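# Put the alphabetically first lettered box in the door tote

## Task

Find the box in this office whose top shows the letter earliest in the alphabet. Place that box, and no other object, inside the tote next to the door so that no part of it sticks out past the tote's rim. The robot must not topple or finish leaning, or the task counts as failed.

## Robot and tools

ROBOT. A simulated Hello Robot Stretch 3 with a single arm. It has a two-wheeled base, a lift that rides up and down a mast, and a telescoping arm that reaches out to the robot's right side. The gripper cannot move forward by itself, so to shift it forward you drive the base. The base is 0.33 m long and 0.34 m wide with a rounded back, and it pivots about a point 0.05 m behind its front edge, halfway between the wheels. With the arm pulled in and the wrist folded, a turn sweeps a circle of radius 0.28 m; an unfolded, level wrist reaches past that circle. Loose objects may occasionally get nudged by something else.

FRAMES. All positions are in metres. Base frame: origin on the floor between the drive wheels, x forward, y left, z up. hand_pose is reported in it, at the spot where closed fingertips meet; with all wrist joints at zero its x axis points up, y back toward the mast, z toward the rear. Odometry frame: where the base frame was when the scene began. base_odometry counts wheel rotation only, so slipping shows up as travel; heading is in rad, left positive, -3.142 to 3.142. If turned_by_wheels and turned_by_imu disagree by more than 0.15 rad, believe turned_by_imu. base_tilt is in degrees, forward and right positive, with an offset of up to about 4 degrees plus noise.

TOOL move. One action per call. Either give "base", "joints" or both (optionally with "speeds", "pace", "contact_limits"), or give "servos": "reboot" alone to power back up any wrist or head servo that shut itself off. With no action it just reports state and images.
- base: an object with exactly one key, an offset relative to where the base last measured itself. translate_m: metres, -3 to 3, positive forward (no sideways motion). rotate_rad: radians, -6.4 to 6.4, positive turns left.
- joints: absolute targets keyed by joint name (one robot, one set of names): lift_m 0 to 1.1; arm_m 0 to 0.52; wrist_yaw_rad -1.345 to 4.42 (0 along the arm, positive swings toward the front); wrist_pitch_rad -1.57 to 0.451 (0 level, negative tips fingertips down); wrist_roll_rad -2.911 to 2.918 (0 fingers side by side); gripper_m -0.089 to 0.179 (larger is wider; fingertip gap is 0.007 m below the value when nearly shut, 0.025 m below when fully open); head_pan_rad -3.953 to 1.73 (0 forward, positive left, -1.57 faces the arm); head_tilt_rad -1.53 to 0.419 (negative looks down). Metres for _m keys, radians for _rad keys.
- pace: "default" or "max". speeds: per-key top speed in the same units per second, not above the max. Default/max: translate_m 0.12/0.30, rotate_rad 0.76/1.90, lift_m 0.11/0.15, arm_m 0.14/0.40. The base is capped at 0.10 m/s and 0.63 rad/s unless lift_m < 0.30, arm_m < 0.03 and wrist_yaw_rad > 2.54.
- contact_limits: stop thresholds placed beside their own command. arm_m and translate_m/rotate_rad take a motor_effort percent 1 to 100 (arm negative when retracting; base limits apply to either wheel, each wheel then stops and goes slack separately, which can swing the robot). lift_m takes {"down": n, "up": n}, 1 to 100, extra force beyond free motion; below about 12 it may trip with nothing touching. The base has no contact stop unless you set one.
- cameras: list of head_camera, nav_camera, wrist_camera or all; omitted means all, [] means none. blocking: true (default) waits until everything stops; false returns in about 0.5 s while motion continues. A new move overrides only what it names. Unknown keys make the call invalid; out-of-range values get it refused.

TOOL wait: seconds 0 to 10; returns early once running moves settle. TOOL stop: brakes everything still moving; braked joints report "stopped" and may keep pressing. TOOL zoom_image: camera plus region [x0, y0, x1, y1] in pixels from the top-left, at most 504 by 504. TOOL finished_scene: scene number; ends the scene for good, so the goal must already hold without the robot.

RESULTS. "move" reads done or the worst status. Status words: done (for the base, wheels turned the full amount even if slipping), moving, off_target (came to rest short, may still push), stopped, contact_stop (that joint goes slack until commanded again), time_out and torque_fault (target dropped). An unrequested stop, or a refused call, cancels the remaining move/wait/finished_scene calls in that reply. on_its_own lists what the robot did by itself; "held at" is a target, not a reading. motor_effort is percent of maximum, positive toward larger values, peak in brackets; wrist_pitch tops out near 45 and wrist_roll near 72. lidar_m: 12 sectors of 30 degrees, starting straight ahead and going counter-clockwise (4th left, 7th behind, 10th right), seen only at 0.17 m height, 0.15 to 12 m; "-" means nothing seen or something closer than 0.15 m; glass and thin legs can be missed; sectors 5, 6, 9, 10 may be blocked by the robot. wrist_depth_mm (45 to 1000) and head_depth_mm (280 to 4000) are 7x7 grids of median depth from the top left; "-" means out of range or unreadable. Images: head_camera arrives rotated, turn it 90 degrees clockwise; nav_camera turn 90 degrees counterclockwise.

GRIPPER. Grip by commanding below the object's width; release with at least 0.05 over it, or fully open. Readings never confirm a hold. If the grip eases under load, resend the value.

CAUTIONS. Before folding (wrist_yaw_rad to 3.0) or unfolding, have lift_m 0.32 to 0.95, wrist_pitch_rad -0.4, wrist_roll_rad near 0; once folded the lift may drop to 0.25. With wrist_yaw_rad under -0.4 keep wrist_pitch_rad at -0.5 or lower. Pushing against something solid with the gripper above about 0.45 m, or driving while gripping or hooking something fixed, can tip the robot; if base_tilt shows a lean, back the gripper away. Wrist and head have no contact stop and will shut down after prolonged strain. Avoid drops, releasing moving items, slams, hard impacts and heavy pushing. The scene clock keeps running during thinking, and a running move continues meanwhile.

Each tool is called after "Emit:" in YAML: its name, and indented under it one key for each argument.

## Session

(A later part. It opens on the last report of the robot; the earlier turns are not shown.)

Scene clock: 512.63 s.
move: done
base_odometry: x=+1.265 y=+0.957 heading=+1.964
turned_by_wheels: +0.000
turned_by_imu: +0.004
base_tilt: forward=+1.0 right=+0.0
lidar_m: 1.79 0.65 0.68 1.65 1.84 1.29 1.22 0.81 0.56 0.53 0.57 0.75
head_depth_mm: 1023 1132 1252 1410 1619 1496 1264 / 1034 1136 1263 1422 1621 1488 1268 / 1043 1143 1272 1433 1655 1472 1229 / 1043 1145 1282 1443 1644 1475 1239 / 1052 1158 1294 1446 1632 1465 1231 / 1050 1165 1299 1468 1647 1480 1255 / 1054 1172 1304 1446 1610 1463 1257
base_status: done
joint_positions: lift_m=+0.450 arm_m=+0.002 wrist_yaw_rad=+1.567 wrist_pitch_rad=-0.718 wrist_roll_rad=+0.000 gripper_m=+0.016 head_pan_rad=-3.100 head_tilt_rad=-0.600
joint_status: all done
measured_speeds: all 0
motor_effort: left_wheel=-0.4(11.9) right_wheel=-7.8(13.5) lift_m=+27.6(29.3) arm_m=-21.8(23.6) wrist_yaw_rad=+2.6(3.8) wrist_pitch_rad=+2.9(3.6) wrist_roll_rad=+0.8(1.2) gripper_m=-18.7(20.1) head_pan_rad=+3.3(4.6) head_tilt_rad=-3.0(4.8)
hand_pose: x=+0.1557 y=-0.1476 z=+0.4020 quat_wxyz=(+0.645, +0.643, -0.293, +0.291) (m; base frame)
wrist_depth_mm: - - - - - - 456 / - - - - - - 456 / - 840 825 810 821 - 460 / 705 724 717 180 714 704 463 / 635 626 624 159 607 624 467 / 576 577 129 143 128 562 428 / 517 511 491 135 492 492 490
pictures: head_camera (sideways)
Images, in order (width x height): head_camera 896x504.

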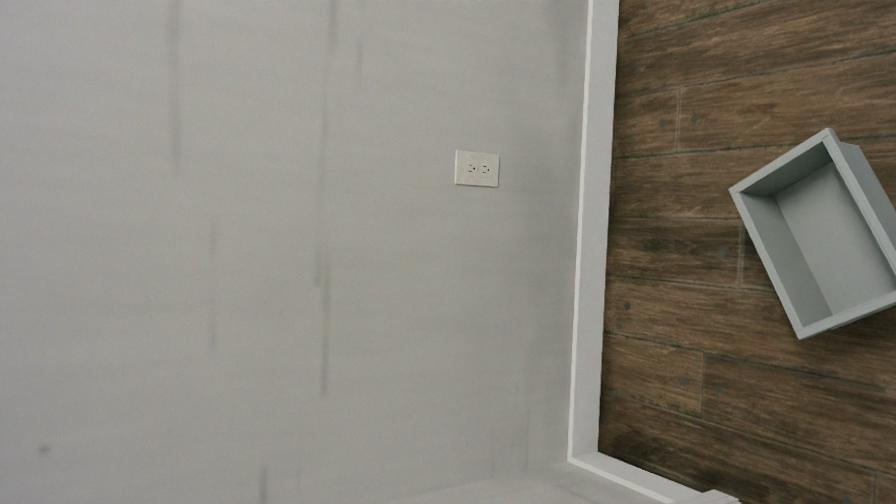

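Emit:
move:
  base: {"rotate_rad": -1.527}
  joints: {"head_pan_rad": -1.57, "head_tilt_rad": -0.8}
  pace: "max"
  cameras: []

Emit:
move:
  base: {"translate_m": -0.072}
  joints: {"wrist_yaw_rad": 0.45, "arm_m": 0.1}
  cameras: ["head_camera", "wrist_camera"]

Scene clock: 546.47 s.
move: done
base_odometry: x=+1.265 y=+0.957 heading=+0.438
turned_by_wheels: -1.526
turned_by_imu: -1.520
base_tilt: forward=+1.0 right=-0.1
lidar_m: 0.52 0.58 0.79 2.20 0.66 0.73 2.04 1.73 1.26 1.22 0.76 0.56
head_depth_mm: 1056 1204 1392 1651 1511 1309 1162 / 1069 1216 1402 1646 1491 1292 1158 / 1078 1224 1425 1653 1507 1287 1160 / 1082 1239 1431 1666 1511 1316 1164 / 1098 1244 1448 1693 1506 1306 1156 / 1100 1258 1465 1688 1493 1299 1155 / 1114 1271 1410 1500 1434 1305 1164
base_status: done
joint_positions: lift_m=+0.450 arm_m=+0.002 wrist_yaw_rad=+1.567 wrist_pitch_rad=-0.718 wrist_roll_rad=+0.000 gripper_m=+0.016 head_pan_rad=-1.565 head_tilt_rad=-0.803
joint_status: all done
measured_speeds: all 0
motor_effort: left_wheel=+10.2(16.1) right_wheel=-10.4(15.1) lift_m=+26.7(27.5) arm_m=-22.7(23.6) wrist_yaw_rad=+2.7(3.5) wrist_pitch_rad=+3.1(3.5) wrist_roll_rad=+0.8(1.1) gripper_m=-18.4(19.7) head_pan_rad=-2.7(4.8) head_tilt_rad=-1.4(7.7)
hand_pose: x=+0.1557 y=-0.1476 z=+0.4020 quat_wxyz=(+0.645, +0.643, -0.293, +0.291) (m; base frame)
wrist_depth_mm: 468 468 447 - - - - / 525 523 514 - - - - / - - 563 - - - - / 694 704 684 175 674 671 683 / 632 635 633 159 619 632 634 / 567 567 129 143 129 563 561 / 506 510 499 134 495 497 506
pictures: none
No camera images: "cameras" was empty.

Scene clock: 548.43 s.
move: done
base_odometry: x=+1.200 y=+0.926 heading=+0.438
turned_by_wheels: +0.000
turned_by_imu: +0.000
base_tilt: forward=+1.0 right=-0.2
lidar_m: 0.60 0.65 0.89 2.48 0.64 0.73 2.04 1.73 1.26 1.22 0.86 0.63
head_depth_mm: 1054 1204 1394 1644 1497 1313 1166 / 1068 1219 1398 1639 1498 1312 561 / 1077 1225 1428 1645 1506 1280 603 / 1079 1228 1433 1673 1502 883 1108 / 1094 1243 1450 1682 1516 1256 1169 / 1103 1260 1465 1672 1504 1308 1155 / 1108 1260 1472 1634 1503 1316 1167
base_status: done
joint_positions: lift_m=+0.450 arm_m=+0.100 wrist_yaw_rad=+0.453 wrist_pitch_rad=-0.718 wrist_roll_rad=+0.000 gripper_m=+0.016 head_pan_rad=-1.569 head_tilt_rad=-0.802
joint_status: all done
measured_speeds: all 0
motor_effort: left_wheel=-0.5(6.4) right_wheel=-10.4(15.4) lift_m=+26.7(27.2) arm_m=+24.2(26.1) wrist_yaw_rad=-2.1(6.5) wrist_pitch_rad=+3.2(3.4) wrist_roll_rad=+0.8(1.1) gripper_m=-18.8(19.7) head_pan_rad=-4.4(5.1) head_tilt_rad=+0.9(2.1)
hand_pose: x=+0.0560 y=-0.4042 z=+0.4020 quat_wxyz=(+0.701, +0.391, -0.589, -0.094) (m; base frame)
wrist_depth_mm: - - 735 - - - - / - - 904 - 895 - - / - 707 819 818 822 811 775 / - 695 724 180 734 714 723 / 611 628 624 159 155 624 641 / 569 580 129 143 126 548 562 / 511 512 494 134 487 501 510
pictures: head_camera (sideways), wrist_camera
Images, in order (width x height): head_camera 896x504, wrist_camera 644x364.

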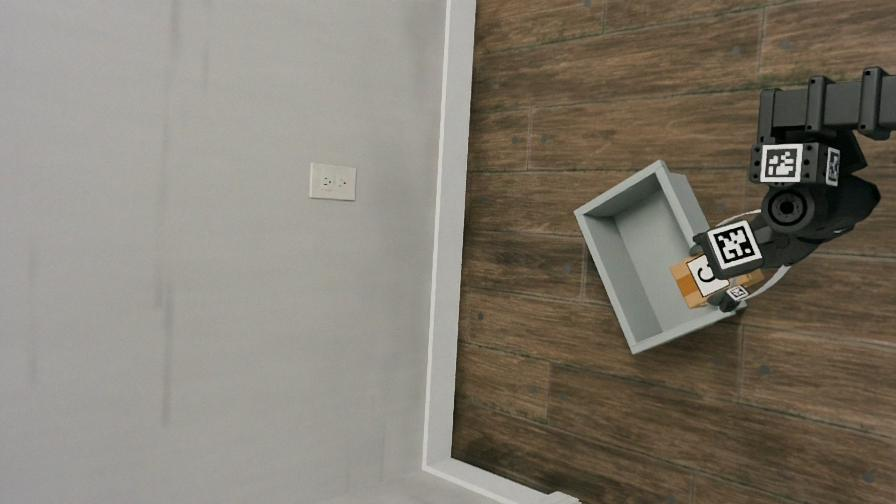

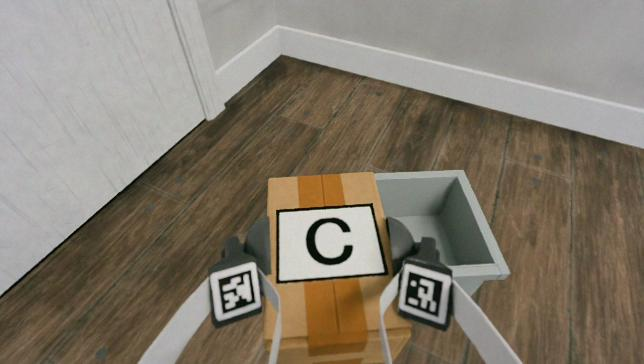

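Emit:
move:
  base: {"translate_m": 0.028}
  joints: {"arm_m": 0.388, "wrist_pitch_rad": -0.95, "lift_m": 0.4}
  contact_limits: {"arm_m": 45}
  cameras: ["head_camera", "wrist_camera"]

Scene clock: 567.90 s.
move: done
base_odometry: x=+1.225 y=+0.938 heading=+0.438
turned_by_wheels: +0.000
turned_by_imu: +0.001
base_tilt: forward=+1.2 right=+0.0
lidar_m: 0.57 0.62 0.85 2.37 0.64 0.73 2.04 1.73 1.26 1.22 0.82 0.60
head_depth_mm: 1065 1209 1389 1651 1516 1308 1163 / 1072 1211 1398 1643 1442 721 610 / 1078 1223 1422 1640 841 1284 1161 / 1083 1237 1429 1673 1300 1292 1160 / 1086 1243 1456 1683 1502 1289 1161 / 1098 1253 1461 1680 1507 1308 1160 / 1101 1255 1462 1630 1471 1315 1161
base_status: done
joint_positions: lift_m=+0.400 arm_m=+0.388 wrist_yaw_rad=+0.453 wrist_pitch_rad=-0.962 wrist_roll_rad=+0.000 gripper_m=+0.016 head_pan_rad=-1.570 head_tilt_rad=-0.800
joint_status: all done
measured_speeds: all 0
motor_effort: left_wheel=+8.1(12.6) right_wheel=+1.0(7.5) lift_m=+27.4(27.4) arm_m=+23.4(27.0) wrist_yaw_rad=-2.1(2.7) wrist_pitch_rad=+2.1(5.2) wrist_roll_rad=+0.8(1.1) gripper_m=-19.2(19.5) head_pan_rad=-3.5(5.3) head_tilt_rad=+0.8(2.1)
contact_limits: arm_m 45 (drawing in: default 40, maximum 55; extending or still: default 49, maximum 70)
hand_pose: x=+0.0340 y=-0.6471 z=+0.3148 quat_wxyz=(+0.685, +0.460, -0.537, -0.178) (m; base frame)
wrist_depth_mm: 505 569 698 683 662 - - / 516 615 637 634 619 615 - / 563 580 583 573 572 575 573 / 533 528 523 180 529 522 523 / 492 488 371 159 167 484 485 / 462 470 129 143 126 454 452 / 432 436 - 134 133 423 422
pictures: head_camera (sideways), wrist_camera
Images, in order (width x height): head_camera 896x504, wrist_camera 644x364.

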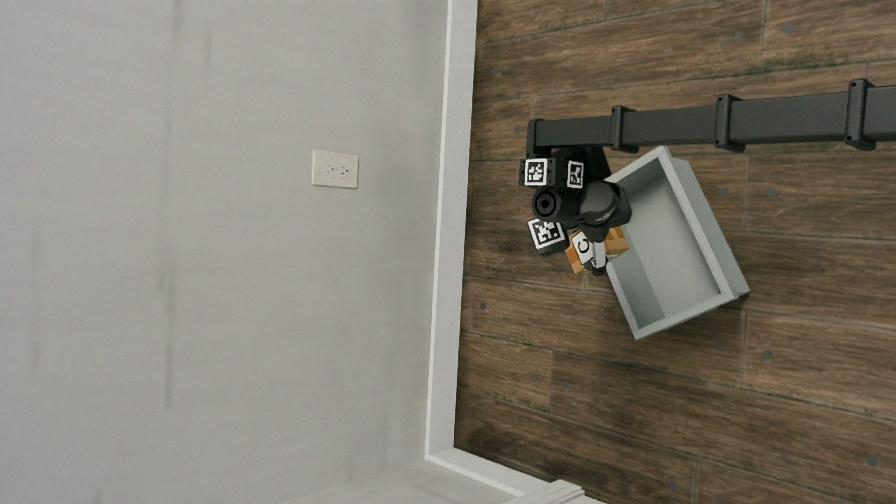

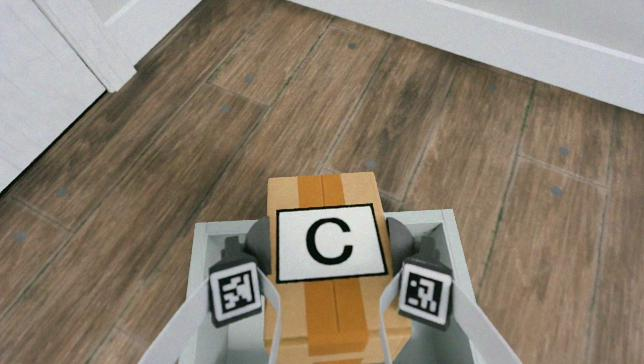

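Emit:
move:
  joints: {"arm_m": 0.398, "lift_m": 0.21}
  contact_limits: {"arm_m": 45, "lift_m": {"down": 16}}
  speeds: {"lift_m": 0.09}
  cameras: ["wrist_camera"]

Emit:
move:
  joints: {"lift_m": 0.117}
  contact_limits: {"lift_m": {"down": 14}}
  speeds: {"lift_m": 0.03}
  cameras: ["wrist_camera", "head_camera"]

Scene clock: 582.70 s.
move: done
base_odometry: x=+1.225 y=+0.938 heading=+0.438
turned_by_wheels: +0.000
turned_by_imu: +0.001
base_tilt: forward=+0.9 right=-0.2
lidar_m: 0.57 0.62 0.85 2.37 0.64 0.73 2.04 1.72 1.26 1.22 0.82 0.60
head_depth_mm: 1061 1209 1393 1637 1508 1315 1168 / 1063 1210 1401 1648 1500 1316 1145 / 1073 1221 1406 1639 1500 1216 1138 / 1081 1231 1435 1655 1508 1244 1162 / 1090 1240 1447 1674 1494 1288 1161 / 1099 1249 1447 1672 1518 1311 1162 / 1113 1263 1458 1631 1484 1308 1171
base_status: not commanded
joint_positions: lift_m=+0.210 arm_m=+0.398 wrist_yaw_rad=+0.453 wrist_pitch_rad=-0.962 wrist_roll_rad=+0.000 gripper_m=+0.016 head_pan_rad=-1.570 head_tilt_rad=-0.800
joint_status: all done
measured_speeds: all 0
motor_effort: left_wheel=+7.9(8.3) right_wheel=+1.3(2.0) lift_m=+22.2(29.2) arm_m=+21.8(25.5) wrist_yaw_rad=-2.3(2.7) wrist_pitch_rad=+1.8(2.4) wrist_roll_rad=+1.0(1.0) gripper_m=-18.6(19.9) head_pan_rad=-1.9(4.2) head_tilt_rad=+0.4(1.7)
contact_limits: arm_m 45 (drawing in: default 40, maximum 55; extending or still: default 49, maximum 70); lift_m down 16 (down: maximum 72; up: maximum 65)
hand_pose: x=+0.0339 y=-0.6571 z=+0.1247 quat_wxyz=(+0.685, +0.460, -0.537, -0.178) (m; base frame)
wrist_depth_mm: 424 424 425 421 418 419 420 / 391 383 382 383 385 382 378 / 353 357 358 213 220 215 347 / 319 225 238 181 259 252 320 / 179 - 150 159 155 - 295 / 165 - 128 143 126 - 276 / - - - 134 134 - -
pictures: wrist_camera
Images, in order (width x height): wrist_camera 644x364.

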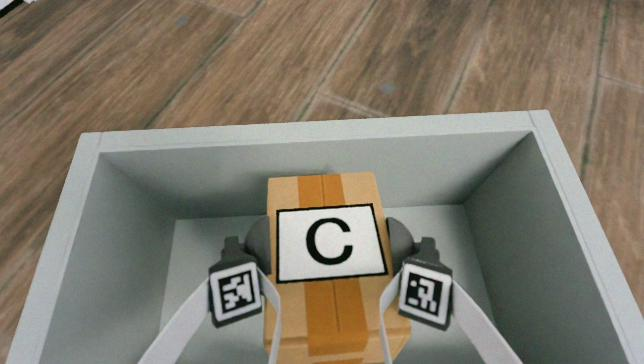

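Scene clock: 586.27 s.
move: done
base_odometry: x=+1.225 y=+0.938 heading=+0.438
turned_by_wheels: +0.000
turned_by_imu: +0.001
base_tilt: forward=+0.8 right=-0.1
lidar_m: 0.57 0.62 0.85 2.37 0.64 0.73 2.04 1.72 1.26 1.22 0.82 0.60
head_depth_mm: 1062 1198 1390 1640 1518 1316 1163 / 1068 1209 1410 1646 1507 1312 1166 / 1073 1223 1406 1642 1507 1033 1120 / 1083 1231 1434 1662 1507 1244 1161 / 1096 1245 1456 1683 1509 1287 1164 / 1104 1253 1470 1688 1507 1315 1164 / 1106 1267 1455 1633 1473 1302 1156
base_status: not commanded
joint_positions: lift_m=+0.117 arm_m=+0.398 wrist_yaw_rad=+0.453 wrist_pitch_rad=-0.932 wrist_roll_rad=+0.000 gripper_m=+0.016 head_pan_rad=-1.570 head_tilt_rad=-0.800
joint_status: all done
measured_speeds: all 0
motor_effort: left_wheel=+7.9(8.3) right_wheel=+1.6(2.1) lift_m=+13.8(23.6) arm_m=+17.7(21.6) wrist_yaw_rad=-2.1(2.6) wrist_pitch_rad=-3.2(4.0) wrist_roll_rad=+1.0(1.1) gripper_m=-16.7(20.1) head_pan_rad=-2.6(3.7) head_tilt_rad=-0.1(2.2)
contact_limits: arm_m 45 (drawing in: default 40, maximum 55; extending or still: default 49, maximum 70); lift_m down 14 (down: maximum 72; up: maximum 65)
hand_pose: x=+0.0368 y=-0.6630 z=+0.0356 quat_wxyz=(+0.687, +0.452, -0.544, -0.168) (m; base frame)
wrist_depth_mm: 130 129 129 130 130 131 133 / 140 145 145 149 156 154 152 / 170 173 177 181 185 192 - / - 208 211 169 214 - - / - - 150 155 152 - - / - 192 129 143 128 190 - / - 182 176 136 173 177 177
pictures: head_camera (sideways), wrist_camera
Images, in order (width x height): head_camera 896x504, wrist_camera 644x364.

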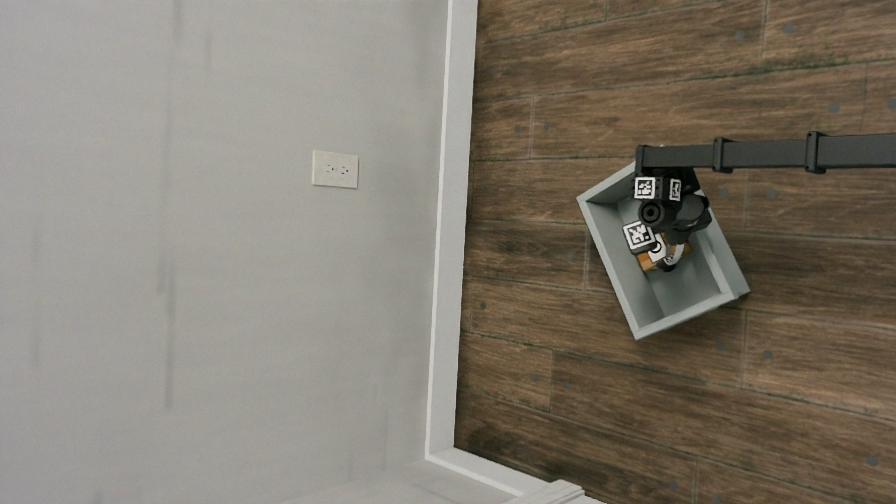

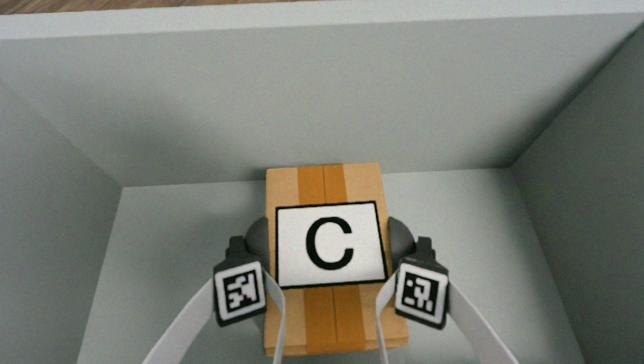

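Emit:
move:
  joints: {"lift_m": 0.108}
  contact_limits: {"lift_m": {"down": 16}}
  speeds: {"lift_m": 0.02}
  cameras: ["wrist_camera"]

Scene clock: 601.53 s.
move: done
base_odometry: x=+1.225 y=+0.938 heading=+0.438
turned_by_wheels: +0.000
turned_by_imu: +0.001
base_tilt: forward=+0.9 right=-0.1
lidar_m: 0.57 0.62 0.85 2.37 0.64 0.73 2.04 1.72 1.26 1.22 0.82 0.60
head_depth_mm: 1058 1207 1389 1643 1508 1313 1163 / 1070 1210 1405 1640 1510 1306 1168 / 1073 1220 1421 1654 1498 1037 1130 / 1083 1234 1434 1664 1505 1242 1164 / 1086 1245 1449 1692 1503 1296 1164 / 1099 1249 1470 1679 1509 1319 1169 / 1109 1268 1466 1625 1475 1312 1164
base_status: not commanded
joint_positions: lift_m=+0.108 arm_m=+0.398 wrist_yaw_rad=+0.453 wrist_pitch_rad=-0.901 wrist_roll_rad=+0.000 gripper_m=+0.016 head_pan_rad=-1.570 head_tilt_rad=-0.800
joint_status: all done
measured_speeds: all 0
on_its_own: wrist_pitch_rad is at rest, and its effort (-8.9) is outside its rest range (-8 to +12)
motor_effort: left_wheel=+7.5(7.9) right_wheel=+2.0(2.0) lift_m=+6.4(14.9) arm_m=+13.7(14.6) wrist_yaw_rad=-1.7(2.2) wrist_pitch_rad=-8.9(9.7) wrist_roll_rad=+0.7(1.2) gripper_m=-17.3(17.3) head_pan_rad=-1.2(2.4) head_tilt_rad=+0.9(1.3)
contact_limits: arm_m 45 (drawing in: default 40, maximum 55; extending or still: default 49, maximum 70); lift_m down 16 (down: maximum 72; up: maximum 65)
hand_pose: x=+0.0397 y=-0.6690 z=+0.0308 quat_wxyz=(+0.690, +0.443, -0.551, -0.158) (m; base frame)
wrist_depth_mm: 327 125 126 127 127 129 129 / 134 140 138 142 149 149 145 / 160 164 167 170 175 179 - / - 199 199 167 209 215 - / - - 150 152 151 - - / - 189 130 140 128 187 - / - 175 173 131 169 172 174
pictures: wrist_camera
Images, in order (width x height): wrist_camera 644x364.

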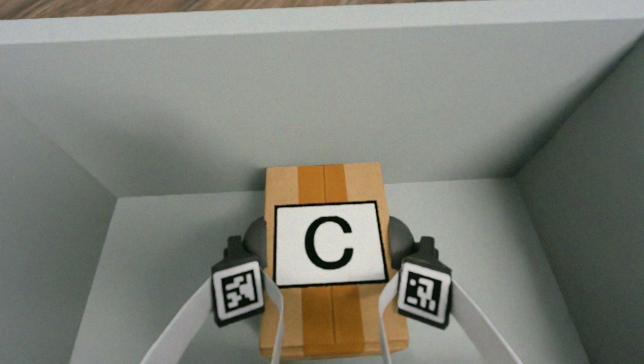

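Emit:
move:
  joints: {"wrist_pitch_rad": -0.8, "arm_m": 0.38}
  contact_limits: {"arm_m": -45}
  cameras: []

Emit:
move:
  joints: {"lift_m": 0.094}
  contact_limits: {"lift_m": {"down": 15}}
  speeds: {"lift_m": 0.02}
  cameras: ["wrist_camera"]

"contact_limits": arm_m = -45.0 is out of range 1 to 100
Scene clock: 611.60 s.
base_odometry: x=+1.225 y=+0.938 heading=+0.438
turned_by_wheels: +0.000
turned_by_imu: +0.000
base_tilt: forward=+0.9 right=-0.3
lidar_m: 0.57 0.62 0.85 2.38 0.64 0.73 2.04 1.72 1.26 1.22 0.82 0.60
head_depth_mm: 1058 1207 1395 1643 1509 1317 1167 / 1064 1215 1406 1649 1508 1314 1160 / 1069 1218 1417 1656 1529 1032 1126 / 1084 1229 1428 1672 1504 1241 1164 / 1092 1244 1457 1686 1505 1285 1161 / 1095 1249 1468 1688 1502 1322 1164 / 1113 1264 1463 1617 1473 1304 1164
base_status: not commanded
joint_positions: lift_m=+0.108 arm_m=+0.398 wrist_yaw_rad=+0.453 wrist_pitch_rad=-0.901 wrist_roll_rad=+0.000 gripper_m=+0.016 head_pan_rad=-1.570 head_tilt_rad=-0.800
joint_status: all done
measured_speeds: all 0
on_its_own: wrist_pitch_rad is at rest, and its effort (-9.1) is outside its rest range (-8 to +12)
motor_effort: left_wheel=+7.6(7.9) right_wheel=+1.7(2.0) lift_m=+6.3(14.9) arm_m=+9.6(14.6) wrist_yaw_rad=-1.9(2.2) wrist_pitch_rad=-9.1(9.7) wrist_roll_rad=+0.8(1.2) gripper_m=-16.8(17.3) head_pan_rad=-1.3(2.4) head_tilt_rad=+0.7(1.3)
contact_limits: arm_m 45 (drawing in: default 40, maximum 55; extending or still: default 49, maximum 70); lift_m down 16 (down: maximum 72; up: maximum 65)
hand_pose: x=+0.0397 y=-0.6690 z=+0.0308 quat_wxyz=(+0.690, +0.443, -0.551, -0.158) (m; base frame)
wrist_depth_mm: 327 125 126 127 127 129 129 / 134 140 139 142 150 149 145 / 160 165 166 171 175 180 - / - 200 199 166 209 215 - / - - 150 152 152 - - / - 190 130 140 128 188 - / - 175 173 132 169 171 174
pictures: none

not run: a call was refused earlier in this reply.

Emit:
move:
  joints: {"wrist_pitch_rad": -0.8, "arm_m": 0.38}
  cameras: []

Emit:
move:
  joints: {"lift_m": 0.095}
  contact_limits: {"lift_m": {"down": 15}}
  speeds: {"lift_m": 0.02}
  cameras: ["wrist_camera"]

Scene clock: 614.67 s.
move: done
base_odometry: x=+1.225 y=+0.938 heading=+0.438
turned_by_wheels: +0.000
turned_by_imu: +0.001
base_tilt: forward=+1.0 right=-0.2
lidar_m: 0.57 0.62 0.85 2.38 0.64 0.73 2.04 1.72 1.27 1.22 0.82 0.60
head_depth_mm: 1055 1205 1397 1658 1505 1313 1169 / 1062 1209 1399 1646 1509 1320 1167 / 1075 1220 1419 1622 1507 1024 1131 / 1083 1233 1438 1668 1509 1239 1166 / 1088 1243 1450 1686 1511 1289 1168 / 1098 1247 1458 1674 1504 1318 1158 / 1107 1269 1470 1627 1480 1314 1159
base_status: not commanded
joint_positions: lift_m=+0.108 arm_m=+0.380 wrist_yaw_rad=+0.452 wrist_pitch_rad=-0.821 wrist_roll_rad=+0.000 gripper_m=+0.016 head_pan_rad=-1.570 head_tilt_rad=-0.800
joint_status: all done
measured_speeds: all 0
motor_effort: left_wheel=+7.5(7.7) right_wheel=+1.4(2.0) lift_m=+30.6(30.9) arm_m=-22.7(24.5) wrist_yaw_rad=-1.3(2.5) wrist_pitch_rad=+3.8(9.6) wrist_roll_rad=+1.0(1.0) gripper_m=-16.5(17.4) head_pan_rad=-0.7(2.5) head_tilt_rad=-1.3(1.3)
contact_limits: lift_m down 16 (down: maximum 72; up: maximum 65)
hand_pose: x=+0.0470 y=-0.6662 z=+0.0427 quat_wxyz=(+0.695, +0.420, -0.568, -0.130) (m; base frame)
wrist_depth_mm: 378 374 378 374 372 372 375 / 140 144 145 148 155 152 155 / 160 172 170 175 179 184 179 / - 200 205 168 213 216 - / - - 148 154 154 - - / - 194 129 142 126 196 - / - - 175 134 174 177 179
pictures: none
No camera images: "cameras" was empty.

Scene clock: 615.70 s.
move: done
base_odometry: x=+1.225 y=+0.938 heading=+0.438
turned_by_wheels: +0.000
turned_by_imu: +0.000
base_tilt: forward=+1.2 right=-0.2
lidar_m: 0.57 0.62 0.85 2.38 0.64 0.73 2.04 1.73 1.27 1.22 0.82 0.60
head_depth_mm: 1058 1208 1394 1664 1496 1309 1165 / 1062 1220 1404 1641 1511 1303 1162 / 1078 1219 1414 1637 1506 1032 1125 / 1083 1231 1425 1656 1496 1242 1155 / 1087 1247 1450 1699 1516 1294 1166 / 1103 1251 1463 1674 1507 1307 1165 / 1105 1257 1461 1633 1470 1316 1159
base_status: not commanded
joint_positions: lift_m=+0.095 arm_m=+0.380 wrist_yaw_rad=+0.452 wrist_pitch_rad=-0.790 wrist_roll_rad=-0.002 gripper_m=+0.016 head_pan_rad=-1.570 head_tilt_rad=-0.800
joint_status: all done
measured_speeds: all 0
motor_effort: left_wheel=+7.5(7.7) right_wheel=+1.4(2.0) lift_m=+14.6(28.3) arm_m=-20.9(23.0) wrist_yaw_rad=-0.5(1.5) wrist_pitch_rad=-2.0(3.8) wrist_roll_rad=+1.5(1.6) gripper_m=-15.6(17.1) head_pan_rad=-1.7(2.2) head_tilt_rad=-0.1(1.3)
contact_limits: lift_m down 15 (down: maximum 72; up: maximum 65)
hand_pose: x=+0.0497 y=-0.6720 z=+0.0348 quat_wxyz=(+0.698, +0.411, -0.574, -0.119) (m; base frame)
wrist_depth_mm: 385 369 370 370 384 383 378 / 135 140 140 142 149 151 149 / 153 160 164 166 171 174 172 / - 190 195 173 200 204 - / - - - 155 153 - - / - 191 129 140 126 190 - / - 174 168 130 167 170 173
pictures: wrist_camera
Images, in order (width x height): wrist_camera 644x364.

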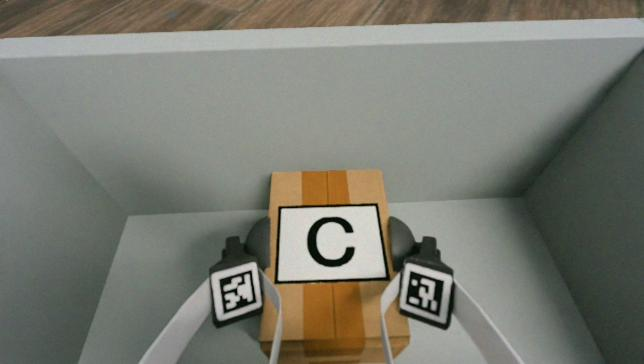

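Emit:
move:
  joints: {"gripper_m": 0.125}
  cameras: ["wrist_camera"]

Emit:
move:
  joints: {"lift_m": 0.35}
  speeds: {"lift_m": 0.08}
  cameras: ["wrist_camera"]

Scene clock: 622.00 s.
move: done
base_odometry: x=+1.225 y=+0.938 heading=+0.438
turned_by_wheels: +0.000
turned_by_imu: +0.001
base_tilt: forward=+1.0 right=-0.1
lidar_m: 0.57 0.62 0.85 2.37 0.64 0.73 2.04 1.72 1.26 1.22 0.82 0.60
head_depth_mm: 1059 1203 1384 1646 1500 1304 1161 / 1073 1212 1397 1640 1517 1314 1161 / 1078 1231 1416 1633 1512 1044 1126 / 1081 1222 1440 1652 1506 1246 1165 / 1087 1245 1444 1678 1511 1282 1165 / 1100 1258 1459 1683 1504 1303 1162 / 1108 1264 1457 1619 1481 1306 1164
base_status: not commanded
joint_positions: lift_m=+0.095 arm_m=+0.380 wrist_yaw_rad=+0.452 wrist_pitch_rad=-0.809 wrist_roll_rad=-0.002 gripper_m=+0.125 head_pan_rad=-1.570 head_tilt_rad=-0.800
joint_status: all done
measured_speeds: all 0
motor_effort: left_wheel=+7.5(7.7) right_wheel=+1.9(2.0) lift_m=+30.1(30.1) arm_m=-13.1(16.1) wrist_yaw_rad=-0.9(1.3) wrist_pitch_rad=+1.5(2.7) wrist_roll_rad=+1.5(1.5) gripper_m=+0.7(91.9) head_pan_rad=+0.2(2.0) head_tilt_rad=+0.1(1.3)
contact_limits: lift_m down 15 (down: maximum 72; up: maximum 65)
hand_pose: x=+0.0480 y=-0.6686 z=+0.0317 quat_wxyz=(+0.697, +0.417, -0.570, -0.125) (m; base frame)
wrist_depth_mm: 364 130 134 134 133 134 136 / 139 144 142 145 153 151 150 / 160 166 168 171 175 179 176 / - 197 194 167 199 209 - / - - 156 150 153 148 - / - 124 180 136 142 124 - / - 127 168 145 167 126 100
pictures: wrist_camera
Images, in order (width x height): wrist_camera 644x364.

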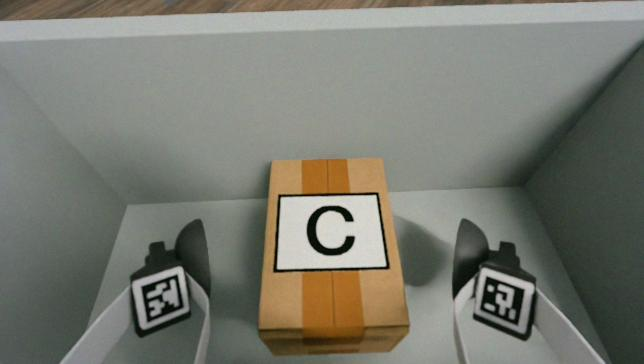

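Scene clock: 625.87 s.
move: done
base_odometry: x=+1.225 y=+0.938 heading=+0.438
turned_by_wheels: +0.000
turned_by_imu: +0.001
base_tilt: forward=+1.2 right=+0.1
lidar_m: 0.57 0.62 0.85 2.37 0.64 0.73 2.04 1.73 1.26 1.22 0.82 0.60
head_depth_mm: 1069 1208 1391 1630 1507 1319 1156 / 1064 1208 1392 1636 1509 1267 667 / 1074 1223 1426 1637 881 1275 1160 / 1087 1235 1424 1653 1410 1285 1164 / 1094 1232 1442 1686 1517 1287 1158 / 1102 1253 1465 1680 1506 1313 1161 / 1107 1262 1460 1627 1480 1316 1163
base_status: not commanded
joint_positions: lift_m=+0.350 arm_m=+0.380 wrist_yaw_rad=+0.452 wrist_pitch_rad=-0.809 wrist_roll_rad=-0.002 gripper_m=+0.125 head_pan_rad=-1.570 head_tilt_rad=-0.800
joint_status: all done
measured_speeds: all 0
motor_effort: left_wheel=+7.7(7.7) right_wheel=+1.3(2.0) lift_m=+29.9(33.1) arm_m=-6.7(13.5) wrist_yaw_rad=-1.0(1.3) wrist_pitch_rad=+1.7(1.9) wrist_roll_rad=+1.4(1.6) gripper_m=+0.4(1.2) head_pan_rad=+0.3(1.7) head_tilt_rad=-0.3(2.1)
hand_pose: x=+0.0480 y=-0.6684 z=+0.2866 quat_wxyz=(+0.697, +0.417, -0.570, -0.126) (m; base frame)
wrist_depth_mm: 461 - 755 - - - - / 507 657 700 676 678 - - / 506 595 609 603 605 592 572 / 522 530 536 539 528 541 531 / 487 484 486 481 490 481 479 / 439 123 353 374 349 126 435 / - 286 - 353 - 122 395
pictures: wrist_camera
Images, in order (width x height): wrist_camera 644x364.

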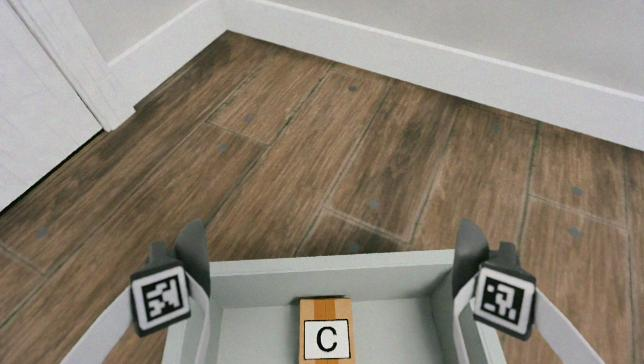

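Emit:
finished_scene:
  scene: 2

The scene is finished: the task was done.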